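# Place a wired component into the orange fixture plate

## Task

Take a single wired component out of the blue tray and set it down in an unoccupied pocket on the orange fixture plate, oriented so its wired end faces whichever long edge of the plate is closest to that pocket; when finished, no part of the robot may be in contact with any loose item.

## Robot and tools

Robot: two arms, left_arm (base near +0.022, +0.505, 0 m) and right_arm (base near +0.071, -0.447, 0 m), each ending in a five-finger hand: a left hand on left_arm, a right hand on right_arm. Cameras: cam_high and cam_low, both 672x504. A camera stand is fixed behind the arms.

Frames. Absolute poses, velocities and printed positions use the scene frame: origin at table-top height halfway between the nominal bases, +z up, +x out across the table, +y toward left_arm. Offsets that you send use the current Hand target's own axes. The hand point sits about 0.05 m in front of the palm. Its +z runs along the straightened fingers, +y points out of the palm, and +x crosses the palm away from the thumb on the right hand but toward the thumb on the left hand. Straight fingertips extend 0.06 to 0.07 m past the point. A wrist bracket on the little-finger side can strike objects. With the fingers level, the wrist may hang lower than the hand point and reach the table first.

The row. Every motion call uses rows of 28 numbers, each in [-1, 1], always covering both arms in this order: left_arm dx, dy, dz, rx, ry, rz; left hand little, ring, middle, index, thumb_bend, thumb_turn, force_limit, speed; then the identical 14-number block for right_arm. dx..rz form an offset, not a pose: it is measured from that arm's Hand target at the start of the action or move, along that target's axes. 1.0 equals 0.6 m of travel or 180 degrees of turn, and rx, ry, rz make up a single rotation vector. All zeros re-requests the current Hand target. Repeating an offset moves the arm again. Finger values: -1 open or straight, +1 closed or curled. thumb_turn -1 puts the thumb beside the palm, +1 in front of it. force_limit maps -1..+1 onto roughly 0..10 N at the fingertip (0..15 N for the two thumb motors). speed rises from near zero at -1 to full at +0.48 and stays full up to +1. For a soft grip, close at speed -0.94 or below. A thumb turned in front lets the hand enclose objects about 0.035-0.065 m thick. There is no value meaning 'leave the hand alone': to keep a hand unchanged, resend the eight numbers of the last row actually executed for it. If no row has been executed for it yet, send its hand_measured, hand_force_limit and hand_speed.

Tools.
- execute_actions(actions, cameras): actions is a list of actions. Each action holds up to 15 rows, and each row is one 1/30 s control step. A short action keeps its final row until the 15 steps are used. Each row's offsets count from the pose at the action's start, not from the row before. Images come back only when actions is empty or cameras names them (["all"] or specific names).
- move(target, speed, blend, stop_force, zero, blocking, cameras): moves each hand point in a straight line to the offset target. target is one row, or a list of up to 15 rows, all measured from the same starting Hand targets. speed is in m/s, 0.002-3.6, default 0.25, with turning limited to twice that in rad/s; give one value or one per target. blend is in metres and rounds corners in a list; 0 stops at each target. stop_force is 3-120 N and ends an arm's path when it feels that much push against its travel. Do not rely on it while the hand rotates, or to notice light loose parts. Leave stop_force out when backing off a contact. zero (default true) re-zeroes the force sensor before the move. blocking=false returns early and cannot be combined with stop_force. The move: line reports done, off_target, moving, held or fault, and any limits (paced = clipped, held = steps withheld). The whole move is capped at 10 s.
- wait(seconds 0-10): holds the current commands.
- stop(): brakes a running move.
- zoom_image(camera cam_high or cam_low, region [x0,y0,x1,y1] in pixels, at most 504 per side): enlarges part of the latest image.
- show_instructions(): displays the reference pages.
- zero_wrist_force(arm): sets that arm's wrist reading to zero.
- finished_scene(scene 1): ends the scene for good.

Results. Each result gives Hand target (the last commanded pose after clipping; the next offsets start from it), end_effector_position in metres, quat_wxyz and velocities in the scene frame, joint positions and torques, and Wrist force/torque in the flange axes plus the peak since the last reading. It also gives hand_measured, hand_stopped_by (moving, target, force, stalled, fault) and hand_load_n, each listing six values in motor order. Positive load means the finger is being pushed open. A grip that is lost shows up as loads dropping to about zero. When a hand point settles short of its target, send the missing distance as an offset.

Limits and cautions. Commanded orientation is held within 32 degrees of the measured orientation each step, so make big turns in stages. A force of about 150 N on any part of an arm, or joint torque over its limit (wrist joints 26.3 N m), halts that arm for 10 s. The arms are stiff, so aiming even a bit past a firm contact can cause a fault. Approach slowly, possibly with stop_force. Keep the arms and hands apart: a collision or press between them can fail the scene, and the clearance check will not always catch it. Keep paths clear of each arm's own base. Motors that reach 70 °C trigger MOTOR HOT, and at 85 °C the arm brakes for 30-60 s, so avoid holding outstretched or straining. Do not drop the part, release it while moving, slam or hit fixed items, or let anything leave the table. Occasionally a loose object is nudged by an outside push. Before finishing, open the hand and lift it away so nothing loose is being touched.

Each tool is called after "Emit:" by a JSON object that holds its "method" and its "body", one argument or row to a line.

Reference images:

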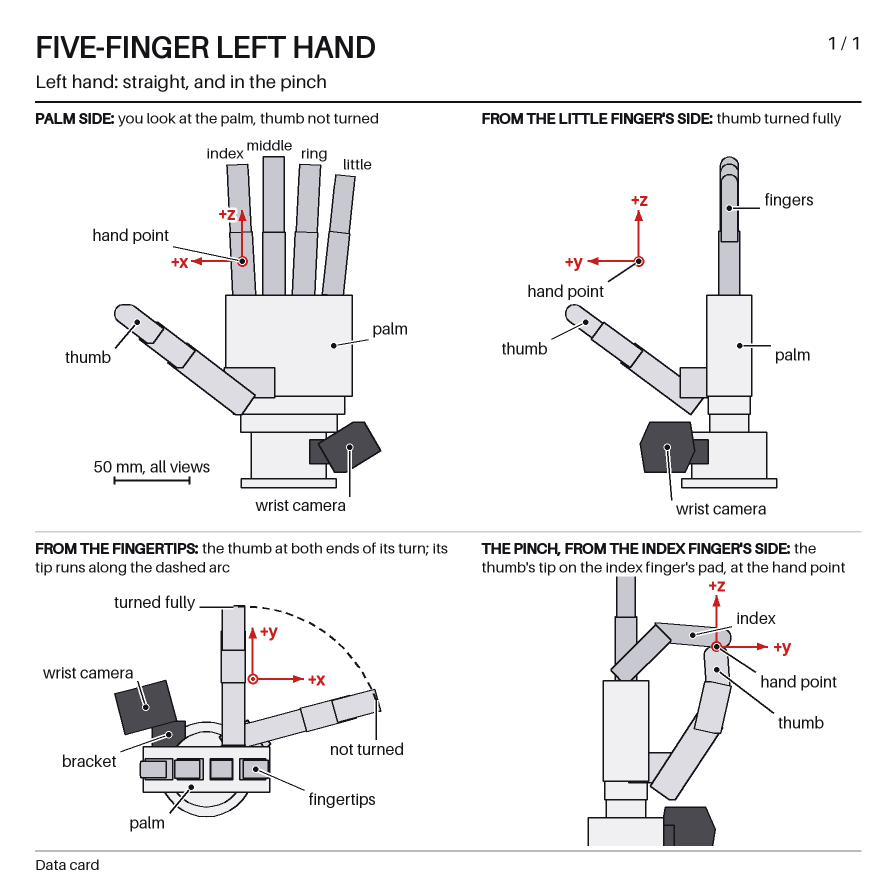

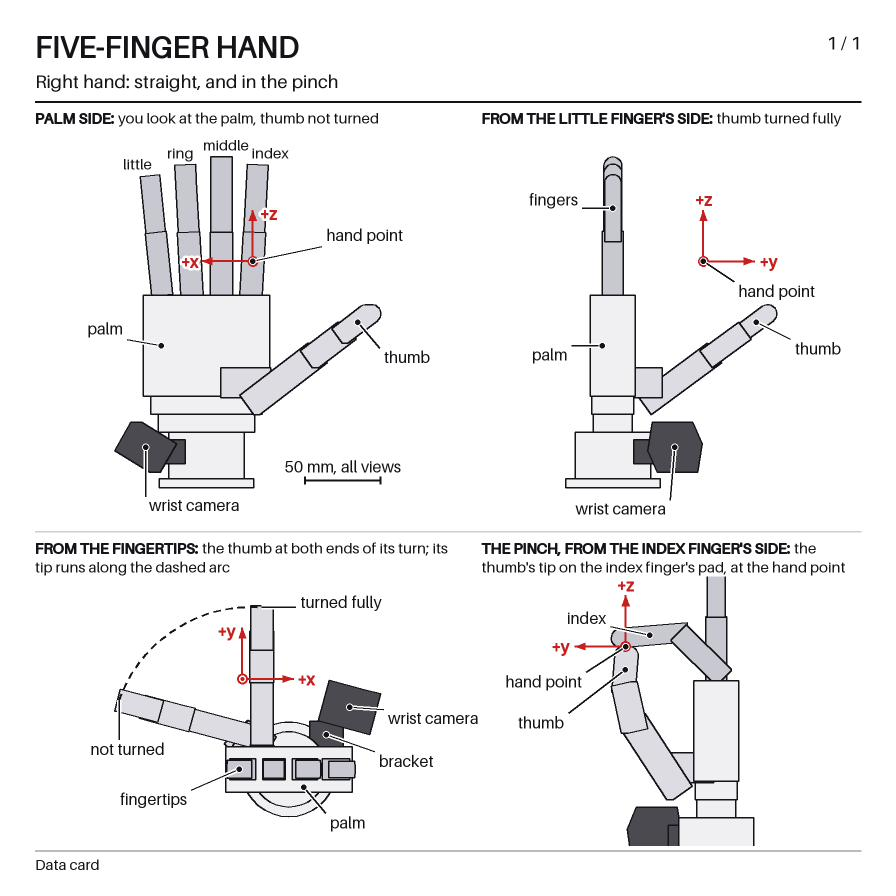

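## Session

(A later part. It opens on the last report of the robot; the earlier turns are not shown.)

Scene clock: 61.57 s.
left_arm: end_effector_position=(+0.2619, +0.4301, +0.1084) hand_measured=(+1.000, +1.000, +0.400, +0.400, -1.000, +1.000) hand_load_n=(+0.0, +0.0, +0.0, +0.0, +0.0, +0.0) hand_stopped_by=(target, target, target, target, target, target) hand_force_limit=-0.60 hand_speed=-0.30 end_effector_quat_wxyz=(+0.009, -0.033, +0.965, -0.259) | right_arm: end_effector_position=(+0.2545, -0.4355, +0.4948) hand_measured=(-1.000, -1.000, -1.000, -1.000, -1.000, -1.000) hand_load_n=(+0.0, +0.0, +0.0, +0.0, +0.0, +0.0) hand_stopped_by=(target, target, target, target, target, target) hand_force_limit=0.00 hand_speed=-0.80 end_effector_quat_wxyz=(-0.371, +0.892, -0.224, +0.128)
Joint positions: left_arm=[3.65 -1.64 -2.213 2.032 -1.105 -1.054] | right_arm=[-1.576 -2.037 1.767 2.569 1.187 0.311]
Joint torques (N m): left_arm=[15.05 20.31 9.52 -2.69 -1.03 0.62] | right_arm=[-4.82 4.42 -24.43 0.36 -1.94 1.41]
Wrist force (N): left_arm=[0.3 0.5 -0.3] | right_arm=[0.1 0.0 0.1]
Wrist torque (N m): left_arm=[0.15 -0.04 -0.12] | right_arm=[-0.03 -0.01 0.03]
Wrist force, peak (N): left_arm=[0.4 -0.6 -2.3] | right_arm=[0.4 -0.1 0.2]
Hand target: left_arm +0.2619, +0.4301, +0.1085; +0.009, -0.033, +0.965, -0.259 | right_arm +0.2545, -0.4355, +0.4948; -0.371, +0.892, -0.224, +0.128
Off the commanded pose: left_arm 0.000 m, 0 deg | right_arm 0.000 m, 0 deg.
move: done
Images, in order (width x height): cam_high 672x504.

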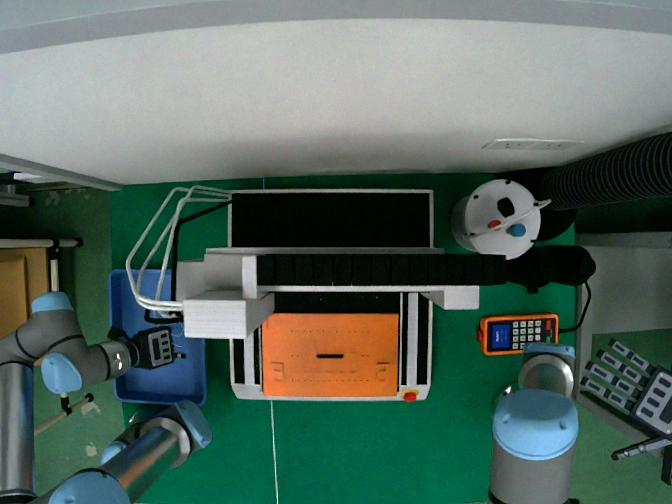

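Emit:
{"method": "move", "body": {
  "target": [-0.0845,0.0527,-0.0304,0,0,0,1,1,0.40,0.40,-1,1,-0.6,-0.3,0,0,0,0,0,0,-1,-1,-1,-1,-1,-1,0.0,-0.8],
  "speed": 0.15,
  "cameras": ["cam_high"]
}}

Emit:
{"method": "zoom_image", "body": {
  "camera": "cam_high",
  "region": [110, 290, 210, 390]
}}

Scene clock: 62.77 s.
left_arm: end_effector_position=(+0.3099, +0.4700, +0.1084) hand_measured=(+1.000, +1.000, +0.400, +0.400, -1.000, +1.000) hand_load_n=(+0.0, +0.0, +0.0, +0.0, +0.0, +0.0) hand_stopped_by=(target, target, target, target, target, target) hand_force_limit=-0.60 hand_speed=-0.30 end_effector_quat_wxyz=(+0.009, -0.033, +0.965, -0.259) | right_arm: end_effector_position=(+0.2545, -0.4355, +0.4948) hand_measured=(-1.000, -1.000, -1.000, -1.000, -1.000, -1.000) hand_load_n=(+0.0, +0.0, +0.0, +0.0, +0.0, +0.0) hand_stopped_by=(target, target, target, target, target, target) hand_force_limit=0.00 hand_speed=-0.80 end_effector_quat_wxyz=(-0.371, +0.892, -0.224, +0.128)
Joint positions: left_arm=[3.686 -1.764 -2.071 1.997 -1.114 -1.016] | right_arm=[-1.576 -2.037 1.767 2.569 1.187 0.311]
Joint torques (N m): left_arm=[-14.8 18.29 16.42 0.08 2.09 -1.74] | right_arm=[-5.45 4.21 -24.3 0.39 -1.87 1.4]
Wrist force (N): left_arm=[0.4 0.5 -0.1] | right_arm=[0.2 0.0 0.2]
Wrist torque (N m): left_arm=[0.13 -0.06 -0.10] | right_arm=[-0.04 -0.03 0.03]
Wrist force, peak (N): left_arm=[-0.5 1.3 -0.5] | right_arm=[0.2 -0.1 0.4]
Hand target: left_arm +0.3100, +0.4700, +0.1084; +0.009, -0.033, +0.965, -0.259 | right_arm +0.2545, -0.4355, +0.4948; -0.371, +0.892, -0.224, +0.128
Off the commanded pose: left_arm 0.000 m, 0 deg | right_arm 0.000 m, 0 deg.
move: done
Images, in order (width x height): cam_high 672x504.

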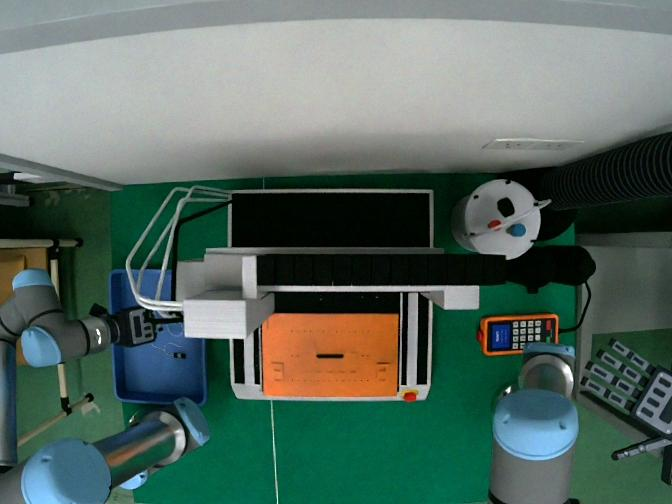

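Scaled by 5.040 from the camera's 672x504 image, which has a finer 960x720 frame.

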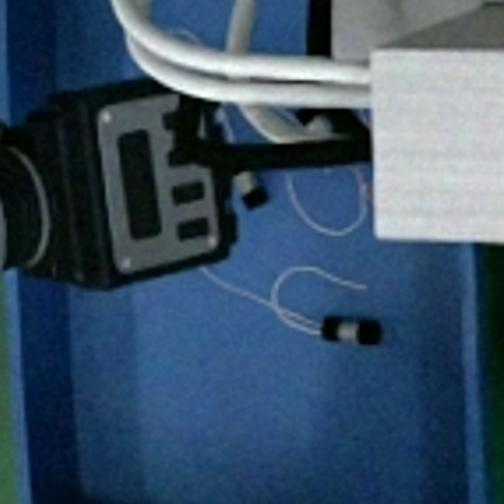

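Emit:
{"method": "zoom_image", "body": {
  "camera": "cam_high",
  "region": [145, 312, 175, 342]
}}

Scaled by 16.800 from the camera's 672x504 image, which has a finer 960x720 frame.

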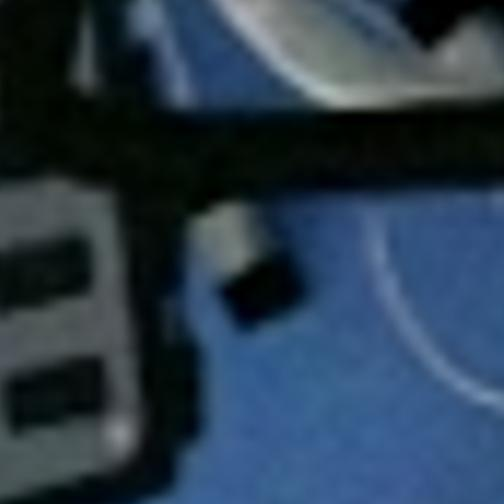

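Emit:
{"method": "zoom_image", "body": {
  "camera": "cam_high",
  "region": [160, 338, 190, 368]
}}

Scaled by 16.800 from the camera's 672x504 image, which has a finer 960x720 frame.

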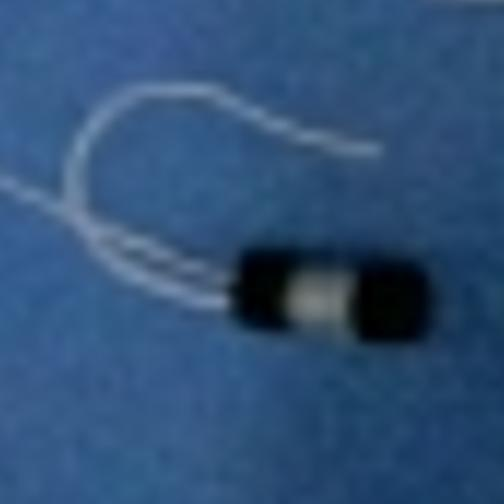

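Emit:
{"method": "move", "body": {
  "target": [0,0.0866,-0.05,0,0,0,1,1,0.40,0.40,-1,1,-0.6,-0.3,0,0,0,0,0,0,-1,-1,-1,-1,-1,-1,0.0,-0.8],
  "speed": 0.2,
  "cameras": ["all"]
}}

Emit:
{"method": "zoom_image", "body": {
  "camera": "cam_high",
  "region": [140, 305, 190, 355]
}}

Scene clock: 64.47 s.
left_arm: end_effector_position=(+0.3059, +0.5298, +0.1084) hand_measured=(+1.000, +1.000, +0.400, +0.400, -1.000, +1.000) hand_load_n=(+0.5, +0.0, +0.0, +0.0, +0.0, +0.0) hand_stopped_by=(target, target, target, target, target, target) hand_force_limit=-0.60 hand_speed=-0.30 end_effector_quat_wxyz=(+0.009, -0.033, +0.965, -0.259) | right_arm: end_effector_position=(+0.2545, -0.4355, +0.4948) hand_measured=(-1.000, -1.000, -1.000, -1.000, -1.000, -1.000) hand_load_n=(+0.0, +0.0, +0.0, +0.0, +0.0, +0.0) hand_stopped_by=(target, target, target, target, target, target) hand_force_limit=0.00 hand_speed=-0.80 end_effector_quat_wxyz=(-0.371, +0.892, -0.224, +0.128)
Joint positions: left_arm=[3.858 -1.792 -2.059 1.938 -1.166 -0.835] | right_arm=[-1.576 -2.037 1.767 2.569 1.187 0.311]
Joint torques (N m): left_arm=[-6.86 27.69 6.13 0.11 1.81 0.25] | right_arm=[-5.9 4.22 -24.21 0.3 -1.94 1.38]
Wrist force (N): left_arm=[0.5 0.4 -0.2] | right_arm=[0.1 0.1 0.1]
Wrist torque (N m): left_arm=[0.13 -0.06 0.06] | right_arm=[-0.01 -0.03 0.03]
Wrist force, peak (N): left_arm=[0.3 1.3 -1.0] | right_arm=[0.4 0.0 0.1]
Hand target: left_arm +0.3058, +0.5298, +0.1084; +0.009, -0.033, +0.965, -0.259 | right_arm +0.2545, -0.4355, +0.4948; -0.371, +0.892, -0.224, +0.128
Off the commanded pose: left_arm 0.000 m, 0 deg | right_arm 0.000 m, 0 deg.
move: done

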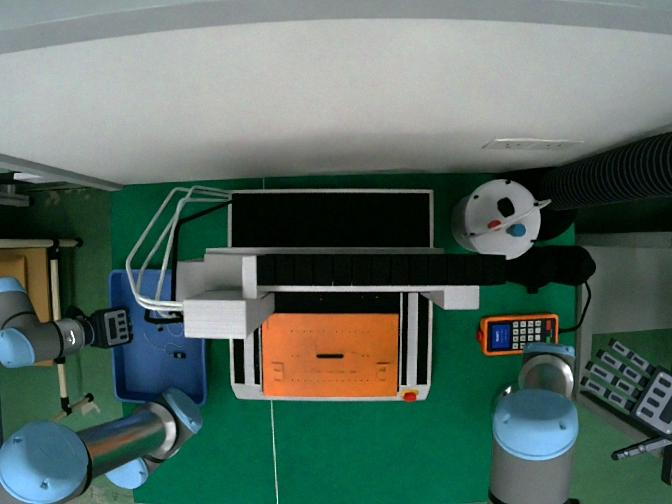

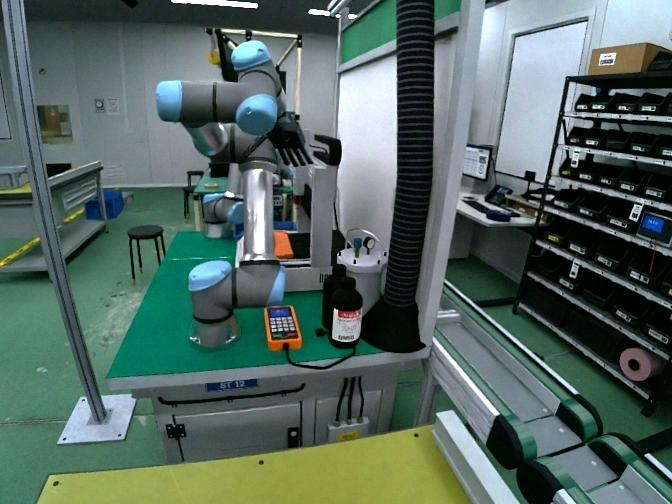

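Scaled by 10.080 from the camera's 672x504 image, which has a finer 960x720 frame.

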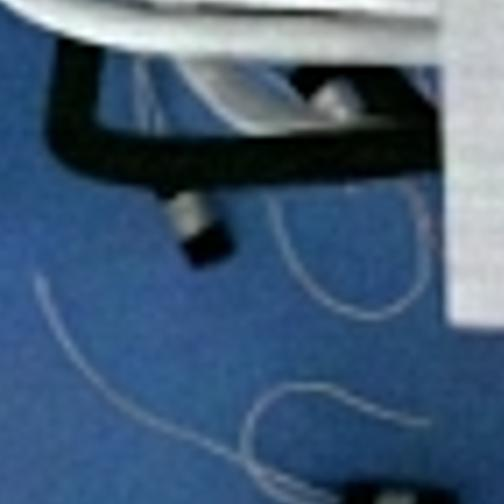

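Emit:
{"method": "zoom_image", "body": {
  "camera": "cam_high",
  "region": [150, 317, 170, 337]
}}

Emit:
{"method": "zoom_image", "body": {
  "camera": "cam_high",
  "region": [169, 346, 189, 366]
}}

Scaled by 25.200 from the camera's 672x504 image, which has a finer 960x720 frame.

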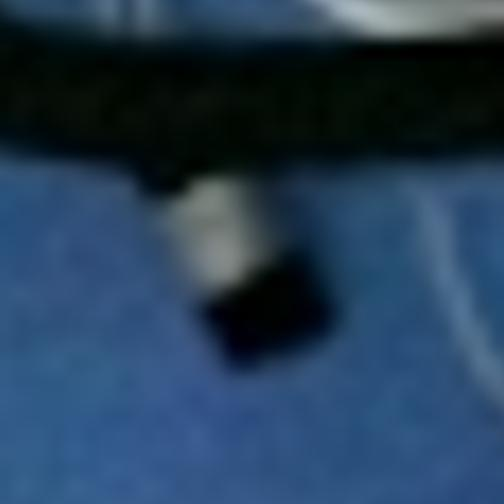

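Scaled by 25.200 from the camera's 672x504 image, which has a finer 960x720 frame.

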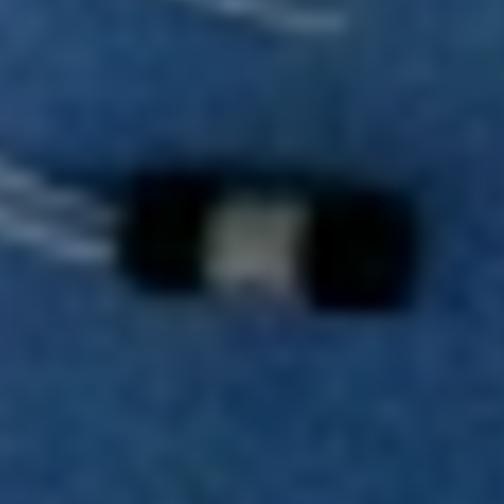

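Emit:
{"method": "move", "body": {
  "target": [0.011,-0.1302,0.1715,0.0278,-0.0083,-0.0144,1,1,0.40,0.40,-1,1,-0.6,-0.3,0,0,0,0,0,0,-1,-1,-1,-1,-1,-1,0.0,-0.8],
  "speed": 0.2,
  "cameras": ["cam_high"]
}}

Emit:
{"method": "zoom_image", "body": {
  "camera": "cam_high",
  "region": [130, 300, 190, 360]
}}

Scene clock: 67.77 s.
left_arm: end_effector_position=(+0.3074, +0.4106, +0.0584) hand_measured=(+1.000, +1.000, +0.400, +0.400, -1.000, +1.000) hand_load_n=(+0.0, +0.0, +0.0, +0.0, +0.0, +0.0) hand_stopped_by=(target, target, target, target, target, target) hand_force_limit=-0.60 hand_speed=-0.30 end_effector_quat_wxyz=(+0.017, -0.058, +0.952, -0.300) | right_arm: end_effector_position=(+0.2545, -0.4355, +0.4948) hand_measured=(-1.000, -1.000, -1.000, -1.000, -1.000, -1.000) hand_load_n=(+0.0, -0.5, +0.0, -0.5, -0.5, +0.0) hand_stopped_by=(target, target, target, target, target, target) hand_force_limit=0.00 hand_speed=-0.80 end_effector_quat_wxyz=(-0.371, +0.892, -0.224, +0.128)
Joint positions: left_arm=[3.585 -1.846 -2.154 2.197 -1 -1.163] | right_arm=[-1.576 -2.037 1.767 2.569 1.187 0.311]
Joint torques (N m): left_arm=[5.82 26.94 10.95 -2.67 1.24 -0.81] | right_arm=[-7.88 4.23 -24.16 0.36 -1.87 1.33]
Wrist force (N): left_arm=[-0.1 0.6 -0.5] | right_arm=[0.2 0.2 0.3]
Wrist torque (N m): left_arm=[0.17 -0.03 -0.20] | right_arm=[-0.01 -0.04 0.04]
Wrist force, peak (N): left_arm=[0.0 1.0 -1.7] | right_arm=[0.4 0.1 0.3]
Hand target: left_arm +0.3075, +0.4105, +0.0584; +0.017, -0.058, +0.952, -0.300 | right_arm +0.2545, -0.4355, +0.4948; -0.371, +0.892, -0.224, +0.128
Off the commanded pose: left_arm 0.000 m, 0 deg | right_arm 0.000 m, 0 deg.
move: done
Images, in order (width x height): cam_high 672x504.

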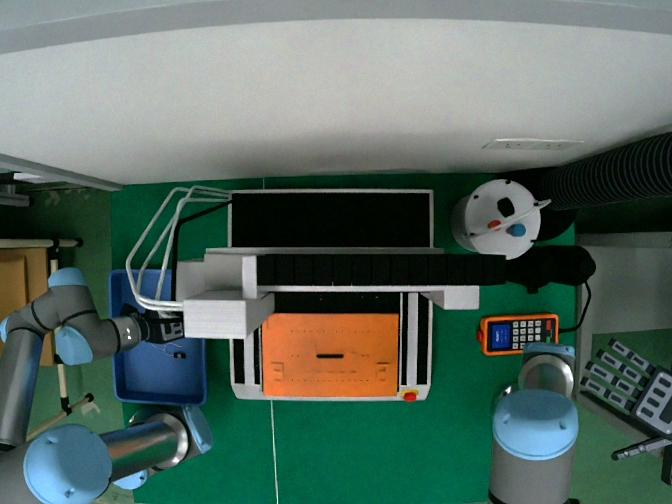

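Scaled by 8.400 from the camera's 672x504 image, which has a finer 960x720 frame.

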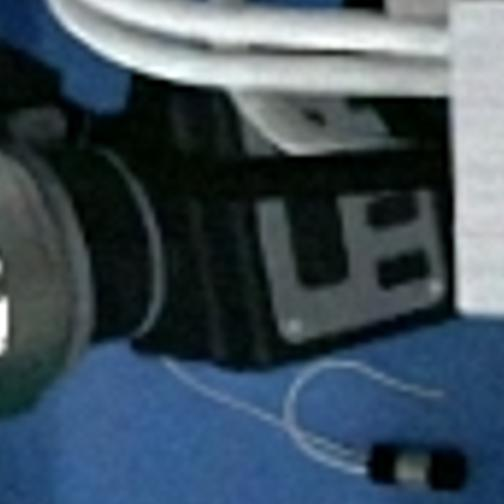

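Emit:
{"method": "move", "body": {
  "target": [
    [0,0.0329,0.047,0,0,0,1,1,0.40,0.40,-1,1,-0.6,-0.3,0,0,0,0,0,0,-1,-1,-1,-1,-1,-1,0.0,-0.8],
    [0,0.052,0.0743,0,0,0,1,1,0.40,0.40,-1,1,-0.6,-0.3,0,0,0,0,0,0,-1,-1,-1,-1,-1,-1,0.0,-0.8]
  ],
  "speed": [0.08, 0.015],
  "stop_force": 3,
  "cameras": ["cam_high"]
}}

Emit:
{"method": "zoom_image", "body": {
  "camera": "cam_high",
  "region": [130, 300, 190, 360]
}}

Scene clock: 69.60 s.
left_arm: end_effector_position=(+0.3074, +0.4105, +0.0209) hand_measured=(+1.000, +1.000, +0.400, +0.400, -1.000, +1.000) hand_load_n=(+0.0, +0.0, -2.5, +0.0, +0.0, +0.0) hand_stopped_by=(target, target, target, target, target, target) hand_force_limit=-0.60 hand_speed=-0.30 end_effector_quat_wxyz=(+0.017, -0.058, +0.952, -0.300) | right_arm: end_effector_position=(+0.2545, -0.4355, +0.4948) hand_measured=(-1.000, -1.000, -1.000, -1.000, -1.000, -1.000) hand_load_n=(+0.0, +0.0, +0.0, +0.0, +0.0, +0.0) hand_stopped_by=(target, target, target, target, target, target) hand_force_limit=0.00 hand_speed=-0.80 end_effector_quat_wxyz=(-0.371, +0.892, -0.224, +0.128)
Joint positions: left_arm=[3.586 -1.93 -2.18 2.307 -1 -1.163] | right_arm=[-1.576 -2.037 1.767 2.569 1.187 0.311]
Joint torques (N m): left_arm=[2.49 22.23 16.59 -3.46 0.42 0.96] | right_arm=[-7.87 4.56 -24.47 0.41 -1.95 1.39]
Wrist force (N): left_arm=[0.4 -1.2 -2.5] | right_arm=[0.2 0.0 0.2]
Wrist torque (N m): left_arm=[0.08 -0.10 -0.14] | right_arm=[-0.02 -0.03 0.03]
Wrist force, peak (N): left_arm=[1.1 -3.4 -5.0] | right_arm=[0.4 -0.2 0.2]
Hand target: left_arm +0.3074, +0.4105, +0.0209; +0.017, -0.058, +0.952, -0.300 (not the last commanded pose) | right_arm +0.2545, -0.4355, +0.4948; -0.371, +0.892, -0.224, +0.128
Off the commanded pose: left_arm 0.017 m, 0 deg | right_arm 0.000 m, 0 deg.
move: contact (left_arm); path passed 1 of 2 targets
Images, in order (width x height): cam_high 672x504.

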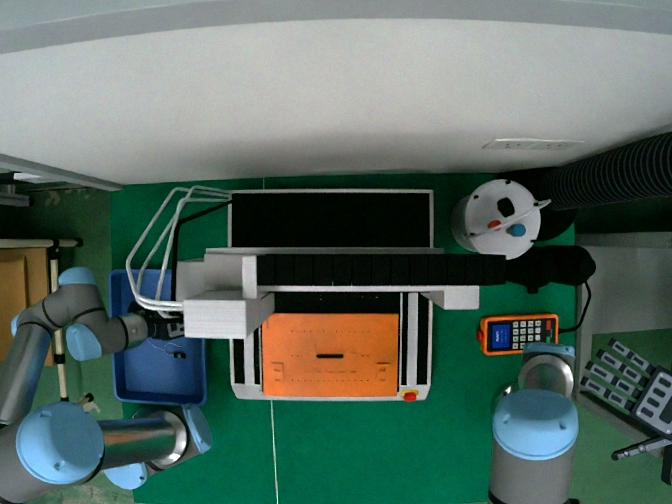

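Scaled by 8.400 from the camera's 672x504 image, which has a finer 960x720 frame.

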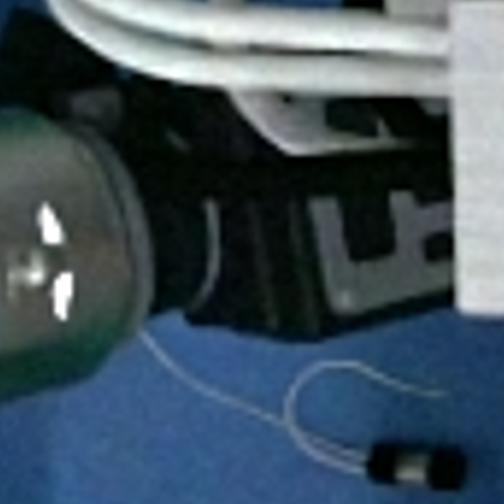

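Emit:
{"method": "move", "body": {
  "target": [
    [0,-0.0757,-0.108,0,0,0,1,1,0.40,0.40,-1,1,-0.6,-0.3,0,0,0,0,0,0,-1,-1,-1,-1,-1,-1,0.0,-0.8],
    [0.076,0.0558,-0.2,0,0,0,-1,-1,-1,-1,-1,1,-0.6,0.4,0,0,0,0,0,0,-1,-1,-1,-1,-1,-1,0.0,-0.8]
  ],
  "speed": 0.2,
  "blend": 0.02,
  "cameras": ["cam_high"]
}}

Emit:
{"method": "zoom_image", "body": {
  "camera": "cam_high",
  "region": [130, 310, 200, 380]
}}

Scene clock: 73.03 s.
left_arm: end_effector_position=(+0.2507, +0.5007, +0.1001) hand_measured=(-1.000, -1.000, -1.000, -1.000, -1.000, +1.000) hand_load_n=(+0.0, +0.0, +0.0, +0.0, +0.0, +0.0) hand_stopped_by=(target, target, target, target, target, target) hand_force_limit=-0.60 hand_speed=0.40 end_effector_quat_wxyz=(+0.017, -0.058, +0.952, -0.300) | right_arm: end_effector_position=(+0.2545, -0.4355, +0.4948) hand_measured=(-1.000, -1.000, -1.000, -1.000, -1.000, -1.000) hand_load_n=(+0.0, +0.0, +0.0, +0.0, +0.0, +0.0) hand_stopped_by=(target, target, target, target, target, target) hand_force_limit=0.00 hand_speed=-0.80 end_effector_quat_wxyz=(-0.371, +0.892, -0.224, +0.128)
Joint positions: left_arm=[4.008 -1.697 -2.271 1.944 -1.145 -0.709] | right_arm=[-1.576 -2.037 1.767 2.569 1.187 0.311]
Joint torques (N m): left_arm=[14.98 10.21 15.15 -0.72 -0.72 1.49] | right_arm=[-9.14 4.04 -24.09 0.39 -1.91 1.32]
Wrist force (N): left_arm=[0.4 0.4 -0.3] | right_arm=[0.2 -0.2 0.1]
Wrist torque (N m): left_arm=[0.11 -0.06 0.04] | right_arm=[-0.05 -0.03 0.02]
Wrist force, peak (N): left_arm=[0.4 -1.4 -2.8] | right_arm=[0.4 0.1 0.3]
Hand target: left_arm +0.2507, +0.5006, +0.1001; +0.017, -0.058, +0.952, -0.300 | right_arm +0.2545, -0.4355, +0.4948; -0.371, +0.892, -0.224, +0.128
Off the commanded pose: left_arm 0.000 m, 0 deg | right_arm 0.000 m, 0 deg.
move: done
Images, in order (width x height): cam_high 672x504.

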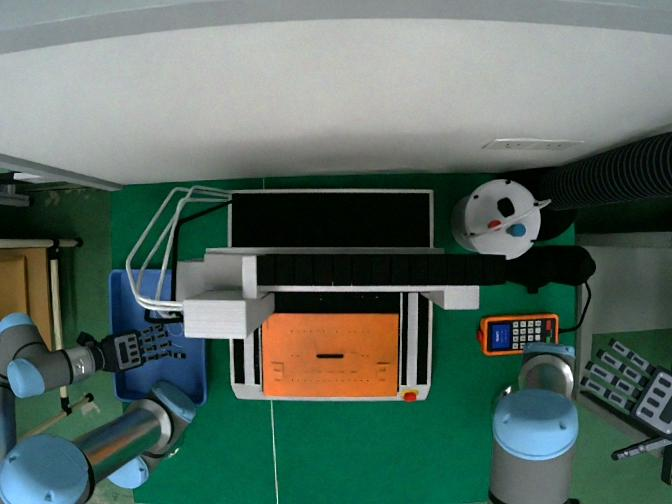

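Scaled by 7.200 from the camera's 672x504 image, which has a finer 960x720 frame.

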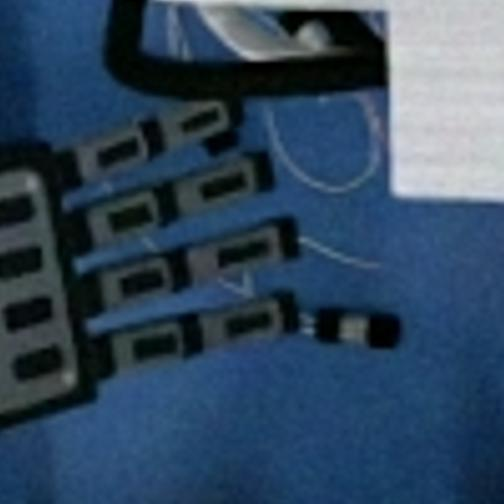

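Emit:
{"method": "zoom_image", "body": {
  "camera": "cam_high",
  "region": [150, 295, 190, 335]
}}

Scaled by 12.600 from the camera's 672x504 image, which has a finer 960x720 frame.

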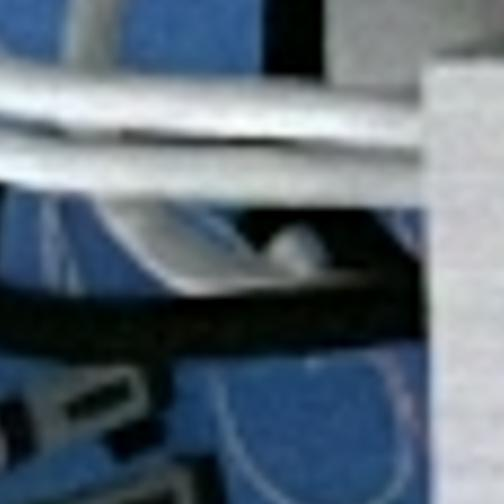

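Emit:
{"method": "move", "body": {
  "target": [
    [0,0,0,0,0,0,1,1,0.40,0.40,-1,1,-0.6,0.3,0,0,0,0,0,0,-1,-1,-1,-1,-1,-1,0.0,-0.8],
    [-0.0872,-0.0478,0.1455,0,0,0,1,1,0.40,0.40,-1,1,-0.6,0.3,0,0,0,0,0,0,-1,-1,-1,-1,-1,-1,0.0,-0.8]
  ],
  "speed": 0.2,
  "cameras": ["cam_high"]
}}

Emit:
{"method": "zoom_image", "body": {
  "camera": "cam_high",
  "region": [130, 300, 190, 360]
}}

Scene clock: 78.27 s.
left_arm: end_effector_position=(+0.3113, +0.4339, +0.0449) hand_measured=(+1.000, +1.000, +0.400, +0.400, -1.000, +1.000) hand_load_n=(+0.0, +0.5, +0.5, +0.0, +0.0, +0.0) hand_stopped_by=(target, target, target, target, target, target) hand_force_limit=-0.60 hand_speed=0.30 end_effector_quat_wxyz=(+0.017, -0.058, +0.952, -0.300) | right_arm: end_effector_position=(+0.2545, -0.4355, +0.4948) hand_measured=(-1.000, -1.000, -1.000, -1.000, -1.000, -1.000) hand_load_n=(+0.0, +0.0, +0.0, +0.0, +0.0, -0.5) hand_stopped_by=(target, target, target, target, target, target) hand_force_limit=0.00 hand_speed=-0.80 end_effector_quat_wxyz=(-0.371, +0.892, -0.224, +0.128)
Joint positions: left_arm=[3.653 -1.892 -2.155 2.202 -1.017 -1.086] | right_arm=[-1.576 -2.037 1.767 2.569 1.187 0.311]
Joint torques (N m): left_arm=[-1.18 18.81 7.83 -2.38 1.09 -0.91] | right_arm=[-11.15 4.56 -24.55 0.44 -1.94 1.17]
Wrist force (N): left_arm=[-0.1 0.6 -0.4] | right_arm=[0.3 0.1 0.1]
Wrist torque (N m): left_arm=[0.18 0.00 -0.22] | right_arm=[-0.01 -0.05 0.04]
Wrist force, peak (N): left_arm=[0.7 1.0 -1.7] | right_arm=[0.3 0.0 0.4]
Hand target: left_arm +0.3114, +0.4339, +0.0449; +0.017, -0.058, +0.952, -0.300 | right_arm +0.2545, -0.4355, +0.4948; -0.371, +0.892, -0.224, +0.128
Off the commanded pose: left_arm 0.000 m, 0 deg | right_arm 0.000 m, 0 deg.
move: done
Images, in order (width x height): cam_high 672x504.

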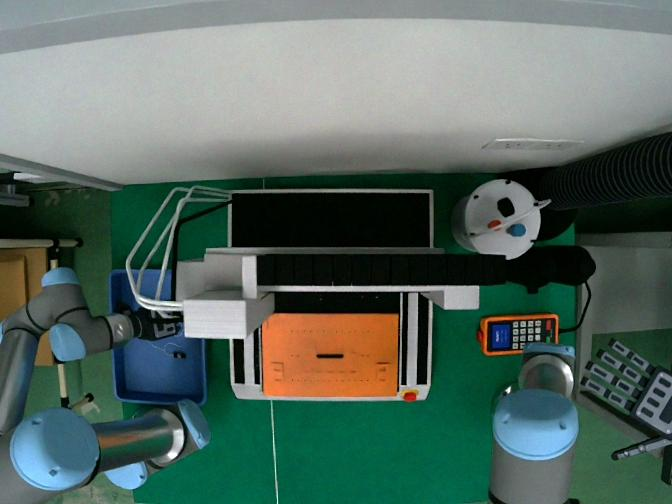

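Scaled by 8.400 from the camera's 672x504 image, which has a finer 960x720 frame.

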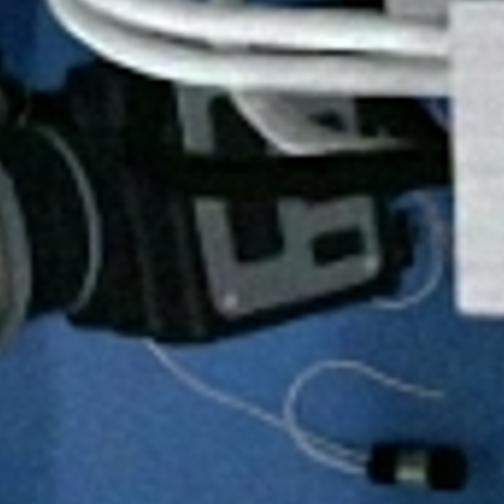

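Emit:
{"method": "move", "body": {
  "target": [
    [0,0.0191,0.0273,0,0,0,1,1,0.40,0.40,-1,1,-0.6,0.3,0,0,0,0,0,0,-1,-1,-1,-1,-1,-1,0.0,-0.8],
    [0,0.0391,0.0558,0,0,0,1,1,0.40,0.40,-1,1,-0.6,0.3,0,0,0,0,0,0,-1,-1,-1,-1,-1,-1,0.0,-0.8]
  ],
  "speed": [0.06, 0.012],
  "stop_force": 3,
  "cameras": []
}}

Scene clock: 80.47 s.
left_arm: end_effector_position=(+0.3113, +0.4339, +0.0157) hand_measured=(+1.000, +1.000, +0.400, +0.400, -1.000, +1.000) hand_load_n=(+0.0, +0.0, -2.0, +0.0, +0.0, +0.0) hand_stopped_by=(target, target, target, target, target, target) hand_force_limit=-0.60 hand_speed=0.30 end_effector_quat_wxyz=(+0.017, -0.058, +0.952, -0.300) | right_arm: end_effector_position=(+0.2545, -0.4355, +0.4948) hand_measured=(-1.000, -1.000, -1.000, -1.000, -1.000, -1.000) hand_load_n=(+0.0, -0.5, -0.5, +0.0, +0.0, +0.0) hand_stopped_by=(target, target, target, target, target, target) hand_force_limit=0.00 hand_speed=-0.80 end_effector_quat_wxyz=(-0.371, +0.892, -0.224, +0.128)
Joint positions: left_arm=[3.653 -1.959 -2.172 2.287 -1.017 -1.086] | right_arm=[-1.576 -2.037 1.767 2.569 1.187 0.311]
Joint torques (N m): left_arm=[-12 29.11 15.52 -4.3 1.72 -0.09] | right_arm=[-11.31 4.14 -24.54 0.45 -1.85 1.13]
Wrist force (N): left_arm=[-0.2 -0.9 -3.0] | right_arm=[0.1 0.0 0.1]
Wrist torque (N m): left_arm=[0.17 -0.01 -0.19] | right_arm=[-0.02 -0.03 0.03]
Wrist force, peak (N): left_arm=[0.5 -2.4 -5.3] | right_arm=[0.3 0.0 0.4]
Hand target: left_arm +0.3113, +0.4339, +0.0157; +0.017, -0.058, +0.952, -0.300 (not the last commanded pose) | right_arm +0.2545, -0.4355, +0.4948; -0.371, +0.892, -0.224, +0.128
Off the commanded pose: left_arm 0.012 m, 0 deg | right_arm 0.000 m, 0 deg.
move: contact (left_arm); path passed 1 of 2 targets
No camera images: "cameras" was empty.

Emit:
{"method": "move", "body": {
  "target": [
    [0,-0.0574,-0.0819,0,0,0,1,1,0.40,0.40,-1,1,-0.6,-0.3,0,0,0,0,0,0,-1,-1,-1,-1,-1,-1,0.0,-0.8],
    [0.03,0.0426,-0.182,0,0,0,1,1,0.40,0.40,-1,1,-0.6,-0.3,0,0,0,0,0,0,-1,-1,-1,-1,-1,-1,0.0,-0.8]
  ],
  "speed": 0.2,
  "blend": 0.02,
  "cameras": ["cam_high"]
}}

Emit:
{"method": "zoom_image", "body": {
  "camera": "cam_high",
  "region": [140, 300, 190, 350]
}}

Scene clock: 82.97 s.
left_arm: end_effector_position=(+0.2835, +0.5146, +0.0905) hand_measured=(+1.000, +1.000, +0.400, +0.400, -1.000, +1.000) hand_load_n=(+0.0, +0.0, +0.0, +0.0, +0.0, +0.0) hand_stopped_by=(target, target, target, target, target, target) hand_force_limit=-0.60 hand_speed=-0.30 end_effector_quat_wxyz=(+0.017, -0.058, +0.952, -0.300) | right_arm: end_effector_position=(+0.2545, -0.4355, +0.4948) hand_measured=(-1.000, -1.000, -1.000, -1.000, -1.000, -1.000) hand_load_n=(+0.0, +0.0, +0.0, +0.0, +0.0, -0.5) hand_stopped_by=(target, target, target, target, target, target) hand_force_limit=0.00 hand_speed=-0.80 end_effector_quat_wxyz=(-0.371, +0.892, -0.224, +0.128)
Joint positions: left_arm=[3.946 -1.796 -2.171 1.97 -1.118 -0.771] | right_arm=[-1.576 -2.037 1.767 2.569 1.187 0.311]
Joint torques (N m): left_arm=[4.76 14.67 17.76 -1.04 0.53 0.87] | right_arm=[-12.05 3.68 -24.35 0.51 -1.89 1.12]
Wrist force (N): left_arm=[0.3 0.5 -0.3] | right_arm=[0.1 -0.1 0.0]
Wrist torque (N m): left_arm=[0.16 -0.04 0.02] | right_arm=[-0.03 -0.03 0.03]
Wrist force, peak (N): left_arm=[-0.1 -0.8 -3.4] | right_arm=[0.5 0.1 0.3]
Hand target: left_arm +0.2835, +0.5147, +0.0905; +0.017, -0.058, +0.952, -0.300 | right_arm +0.2545, -0.4355, +0.4948; -0.371, +0.892, -0.224, +0.128
Off the commanded pose: left_arm 0.000 m, 0 deg | right_arm 0.000 m, 0 deg.
move: done
Images, in order (width x height): cam_high 672x504.

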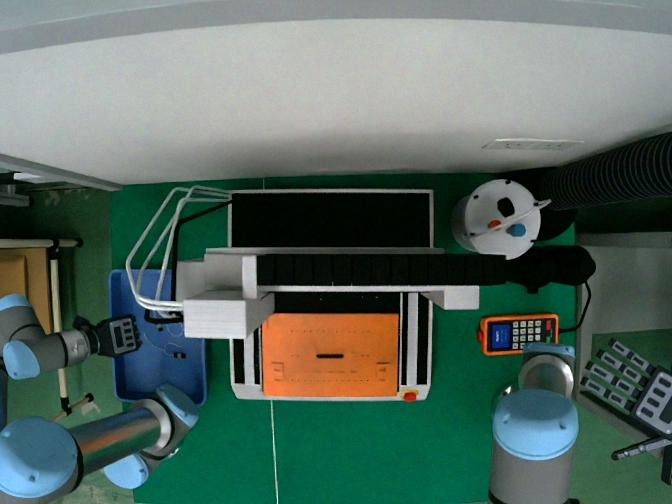

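Scaled by 10.080 from the camera's 672x504 image, which has a finer 960x720 frame.

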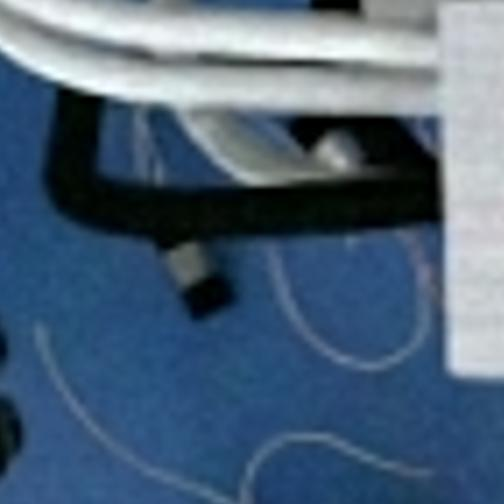

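Emit:
{"method": "move", "body": {
  "target": [
    [0,0,0,0,0,0,1,1,-1,-1,1,1,-0.6,0.3,0,0,0,0,0,0,-1,-1,-1,-1,-1,-1,0.0,-0.8],
    [0.026,0.07,0.0437,0,0,0,1,1,-1,-1,1,1,-0.6,0.3,0,0,0,0,0,0,-1,-1,-1,-1,-1,-1,0.0,-0.8]
  ],
  "speed": 0.15,
  "cameras": ["cam_high"]
}}

Emit:
{"method": "zoom_image", "body": {
  "camera": "cam_high",
  "region": [140, 310, 190, 360]
}}

Scene clock: 85.60 s.
left_arm: end_effector_position=(+0.2656, +0.5320, +0.0450) hand_measured=(+1.000, +1.000, -1.000, -1.000, +0.956, +1.000) hand_load_n=(+0.0, +0.0, +0.0, +0.0, +14.5, +1.5) hand_stopped_by=(target, target, target, target, force, target) hand_force_limit=-0.60 hand_speed=0.30 end_effector_quat_wxyz=(+0.017, -0.058, +0.952, -0.300) | right_arm: end_effector_position=(+0.2545, -0.4355, +0.4948) hand_measured=(-1.000, -1.000, -1.000, -1.000, -1.000, -1.000) hand_load_n=(+0.0, +0.0, +0.0, +0.0, +0.0, +0.0) hand_stopped_by=(target, target, target, target, target, target) hand_force_limit=0.00 hand_speed=-0.80 end_effector_quat_wxyz=(-0.371, +0.892, -0.224, +0.128)
Joint positions: left_arm=[4.041 -1.886 -2.242 2.091 -1.159 -0.677] | right_arm=[-1.576 -2.037 1.767 2.569 1.187 0.311]
Joint torques (N m): left_arm=[-13.8 20.68 14.35 -3.99 2.09 -1.04] | right_arm=[-11.31 4.39 -24.29 0.58 -1.94 1.12]
Wrist force (N): left_arm=[0.2 0.5 -0.5] | right_arm=[0.2 0.0 -0.1]
Wrist torque (N m): left_arm=[0.13 -0.05 0.02] | right_arm=[-0.02 -0.03 0.03]
Wrist force, peak (N): left_arm=[0.7 1.2 -0.1] | right_arm=[0.4 -0.2 0.3]
Hand target: left_arm +0.2656, +0.5320, +0.0450; +0.017, -0.058, +0.952, -0.300 | right_arm +0.2545, -0.4355, +0.4948; -0.371, +0.892, -0.224, +0.128
Off the commanded pose: left_arm 0.000 m, 0 deg | right_arm 0.000 m, 0 deg.
move: done
Images, in order (width x height): cam_high 672x504.

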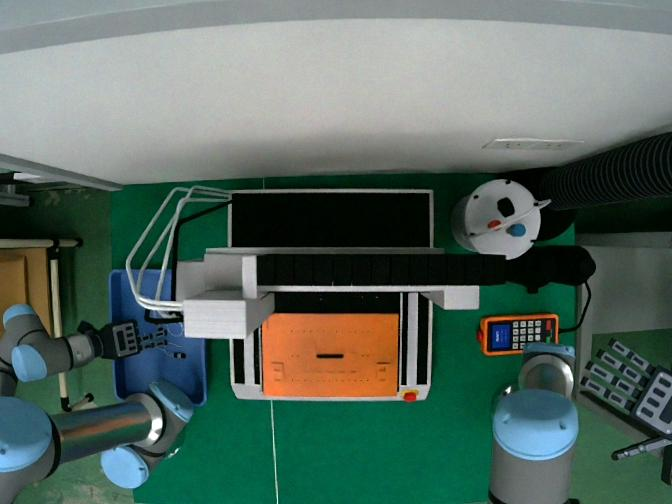

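Scaled by 10.080 from the camera's 672x504 image, which has a finer 960x720 frame.

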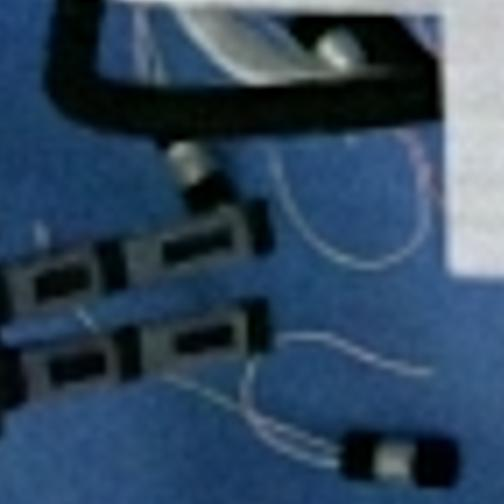

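Emit:
{"method": "move", "body": {
  "target": [
    [0,-0.0526,-0.0751,0,0,0,1,1,-1,-1,1,1,-0.6,0.3,0,0,0,0,0,0,-1,-1,-1,-1,-1,-1,0.0,-0.8],
    [-0.0488,-0.1827,0.016,0,0.0048,0.0068,1,1,0.4,0.4,-1,1,-0.6,0.3,0,0,0,0,0,0,-1,-1,-1,-1,-1,-1,0.0,-0.8]
  ],
  "speed": 0.2,
  "blend": 0.02,
  "cameras": ["cam_high"]
}}

Scene clock: 88.83 s.
left_arm: end_effector_position=(+0.3063, +0.4410, +0.0999) hand_measured=(+1.000, +1.000, +0.276, +0.300, +0.276, +1.000) hand_load_n=(+0.0, +0.0, +18.0, +8.5, -19.0, -4.0) hand_stopped_by=(target, target, force, force, moving, target) hand_force_limit=-0.60 hand_speed=0.30 end_effector_quat_wxyz=(+0.013, -0.046, +0.953, -0.301) | right_arm: end_effector_position=(+0.2545, -0.4355, +0.4948) hand_measured=(-1.000, -1.000, -1.000, -1.000, -1.000, -1.000) hand_load_n=(+0.0, +0.0, +0.0, +0.0, +0.0, +0.0) hand_stopped_by=(target, target, target, target, target, target) hand_force_limit=0.00 hand_speed=-0.80 end_effector_quat_wxyz=(-0.371, +0.892, -0.224, +0.128)
Joint positions: left_arm=[3.678 -1.779 -2.118 2.023 -1.031 -1.029] | right_arm=[-1.576 -2.037 1.767 2.569 1.187 0.311]
Joint torques (N m): left_arm=[-14.74 27.23 10.7 -3.54 2.11 -1.33] | right_arm=[-11.29 3.74 -24.52 0.45 -1.9 0.95]
Wrist force (N): left_arm=[0.3 0.2 -0.2] | right_arm=[0.1 0.0 0.1]
Wrist torque (N m): left_arm=[0.12 -0.06 -0.13] | right_arm=[-0.03 -0.02 0.02]
Wrist force, peak (N): left_arm=[0.5 0.9 -1.9] | right_arm=[0.2 -0.2 0.4]
Hand target: left_arm +0.3063, +0.4410, +0.0999; +0.013, -0.046, +0.953, -0.301 | right_arm +0.2545, -0.4355, +0.4948; -0.371, +0.892, -0.224, +0.128
Off the commanded pose: left_arm 0.000 m, 0 deg | right_arm 0.000 m, 0 deg.
move: done
Images, in order (width x height): cam_high 672x504.

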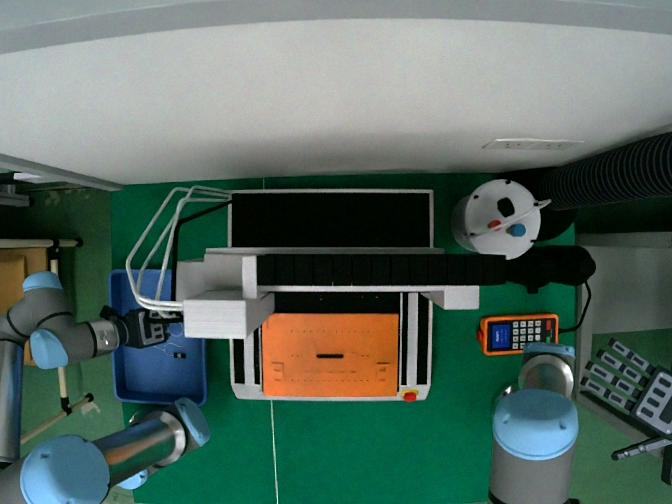

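Emit:
{"method": "move", "body": {
  "target": [
    [0,0,0,0,0,0,1,1,-0.4,-0.4,-1,1,-0.6,0.0,0,0,0,0,0,0,-1,-1,-1,-1,-1,-1,0.0,-0.8],
    [0,0,0,0,0,0,1,1,0.4,0.4,-1,1,-0.6,-0.2,0,0,0,0,0,0,-1,-1,-1,-1,-1,-1,0.0,-0.8]
  ],
  "cameras": ["cam_high"]
}}

Emit:
{"method": "zoom_image", "body": {
  "camera": "cam_high",
  "region": [130, 300, 190, 360]
}}

Scene clock: 90.63 s.
left_arm: end_effector_position=(+0.3063, +0.4410, +0.0999) hand_measured=(+1.000, +1.000, +0.400, +0.400, -1.000, +1.000) hand_load_n=(+0.0, +0.0, +0.0, +0.0, +0.0, +0.0) hand_stopped_by=(target, target, target, target, target, target) hand_force_limit=-0.60 hand_speed=-0.20 end_effector_quat_wxyz=(+0.013, -0.046, +0.953, -0.301) | right_arm: end_effector_position=(+0.2545, -0.4355, +0.4948) hand_measured=(-1.000, -1.000, -1.000, -1.000, -1.000, -1.000) hand_load_n=(+0.0, +0.0, +0.0, +0.0, +0.0, -0.5) hand_stopped_by=(target, target, target, target, target, target) hand_force_limit=0.00 hand_speed=-0.80 end_effector_quat_wxyz=(-0.371, +0.892, -0.224, +0.128)
Joint positions: left_arm=[3.678 -1.779 -2.118 2.023 -1.031 -1.029] | right_arm=[-1.576 -2.037 1.767 2.569 1.187 0.311]
Joint torques (N m): left_arm=[-12.71 26.67 18.39 -1.05 2.03 -0.29] | right_arm=[-11.43 4.26 -24.41 0.57 -1.83 0.97]
Wrist force (N): left_arm=[0.3 0.3 -0.1] | right_arm=[0.1 -0.1 0.3]
Wrist torque (N m): left_arm=[0.12 -0.04 -0.13] | right_arm=[-0.06 -0.02 0.02]
Wrist force, peak (N): left_arm=[0.4 0.7 -0.5] | right_arm=[0.4 -0.1 0.2]
Hand target: left_arm +0.3063, +0.4410, +0.0999; +0.013, -0.046, +0.953, -0.301 | right_arm +0.2545, -0.4355, +0.4948; -0.371, +0.892, -0.224, +0.128
Off the commanded pose: left_arm 0.000 m, 0 deg | right_arm 0.000 m, 0 deg.
move: done
Images, in order (width x height): cam_high 672x504.

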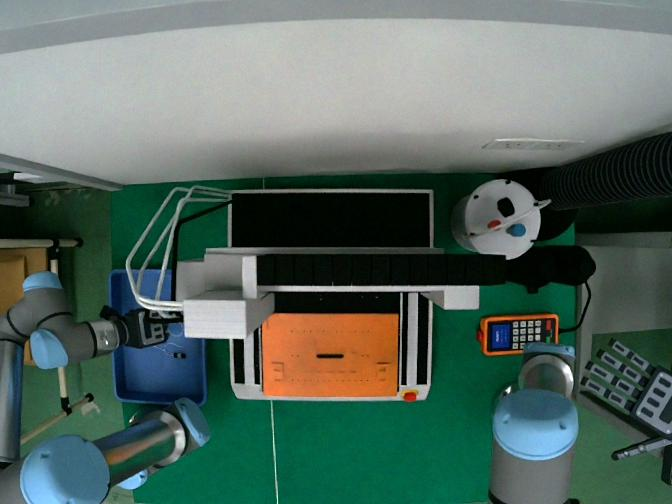

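Scaled by 8.400 from the camera's 672x504 image, which has a finer 960x720 frame.

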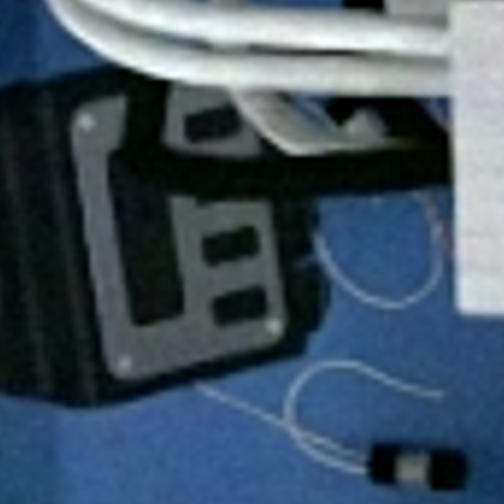

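Emit:
{"method": "move", "body": {
  "target": [
    [0,0.0745,0.1063,0,0,0,1,1,0.40,0.40,-1,1,-0.6,-0.2,0,0,0,0,0,0,-1,-1,-1,-1,-1,-1,0.0,-0.8],
    [0,0.0917,0.1309,0,0,0,1,1,0.40,0.40,-1,1,-0.6,-0.2,0,0,0,0,0,0,-1,-1,-1,-1,-1,-1,0.0,-0.8]
  ],
  "speed": [0.1, 0.012],
  "stop_force": 3,
  "cameras": ["cam_high"]
}}

Emit:
{"method": "zoom_image", "body": {
  "camera": "cam_high",
  "region": [130, 300, 190, 360]
}}

Scene clock: 93.27 s.
left_arm: end_effector_position=(+0.3061, +0.4409, +0.0130) hand_measured=(+1.000, +1.000, +0.400, +0.400, -1.000, +1.000) hand_load_n=(-0.5, +0.0, -1.5, +0.0, +0.0, +0.0) hand_stopped_by=(target, target, target, target, target, target) hand_force_limit=-0.60 hand_speed=-0.20 end_effector_quat_wxyz=(+0.013, -0.046, +0.953, -0.301) | right_arm: end_effector_position=(+0.2545, -0.4355, +0.4948) hand_measured=(-1.000, -1.000, -1.000, -1.000, -1.000, -1.000) hand_load_n=(-0.5, +0.0, +0.0, +0.0, +0.0, +0.0) hand_stopped_by=(target, target, target, target, target, target) hand_force_limit=0.00 hand_speed=-0.80 end_effector_quat_wxyz=(-0.371, +0.892, -0.224, +0.128)
Joint positions: left_arm=[3.678 -1.968 -2.183 2.277 -1.031 -1.028] | right_arm=[-1.576 -2.037 1.767 2.569 1.187 0.311]
Joint torques (N m): left_arm=[-12.88 28.68 16.34 -4.3 -0.3 -1.69] | right_arm=[-11.73 4.3 -24.01 0.5 -1.87 0.93]
Wrist force (N): left_arm=[-0.1 -1.0 -2.8] | right_arm=[0.2 -0.1 0.3]
Wrist torque (N m): left_arm=[0.19 -0.02 -0.18] | right_arm=[-0.05 -0.04 0.03]
Wrist force, peak (N): left_arm=[1.2 -3.3 -6.3] | right_arm=[0.4 0.0 0.4]
Hand target: left_arm +0.3061, +0.4410, +0.0130; +0.013, -0.046, +0.953, -0.301 (not the last commanded pose) | right_arm +0.2545, -0.4355, +0.4948; -0.371, +0.892, -0.224, +0.128
Off the commanded pose: left_arm 0.009 m, 0 deg | right_arm 0.000 m, 0 deg.
move: contact (left_arm); path passed 1 of 2 targets
Images, in order (width x height): cam_high 672x504.

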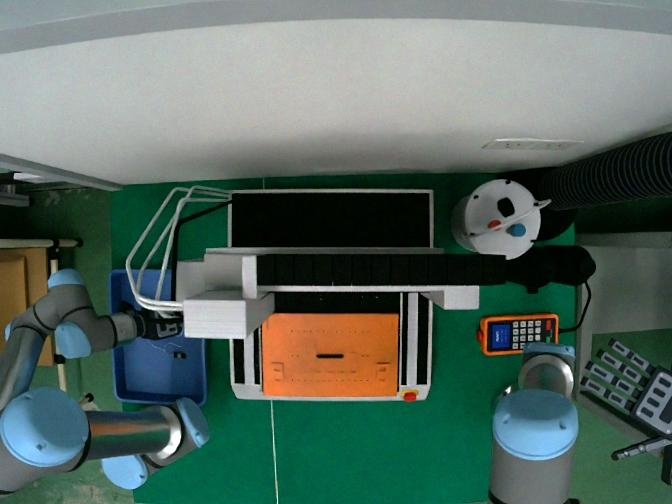

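Scaled by 8.400 from the camera's 672x504 image, which has a finer 960x720 frame.

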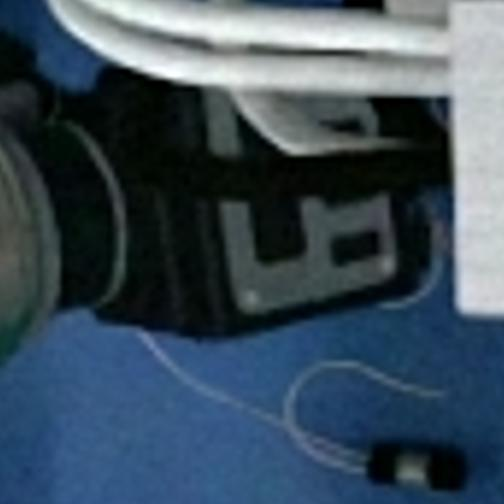

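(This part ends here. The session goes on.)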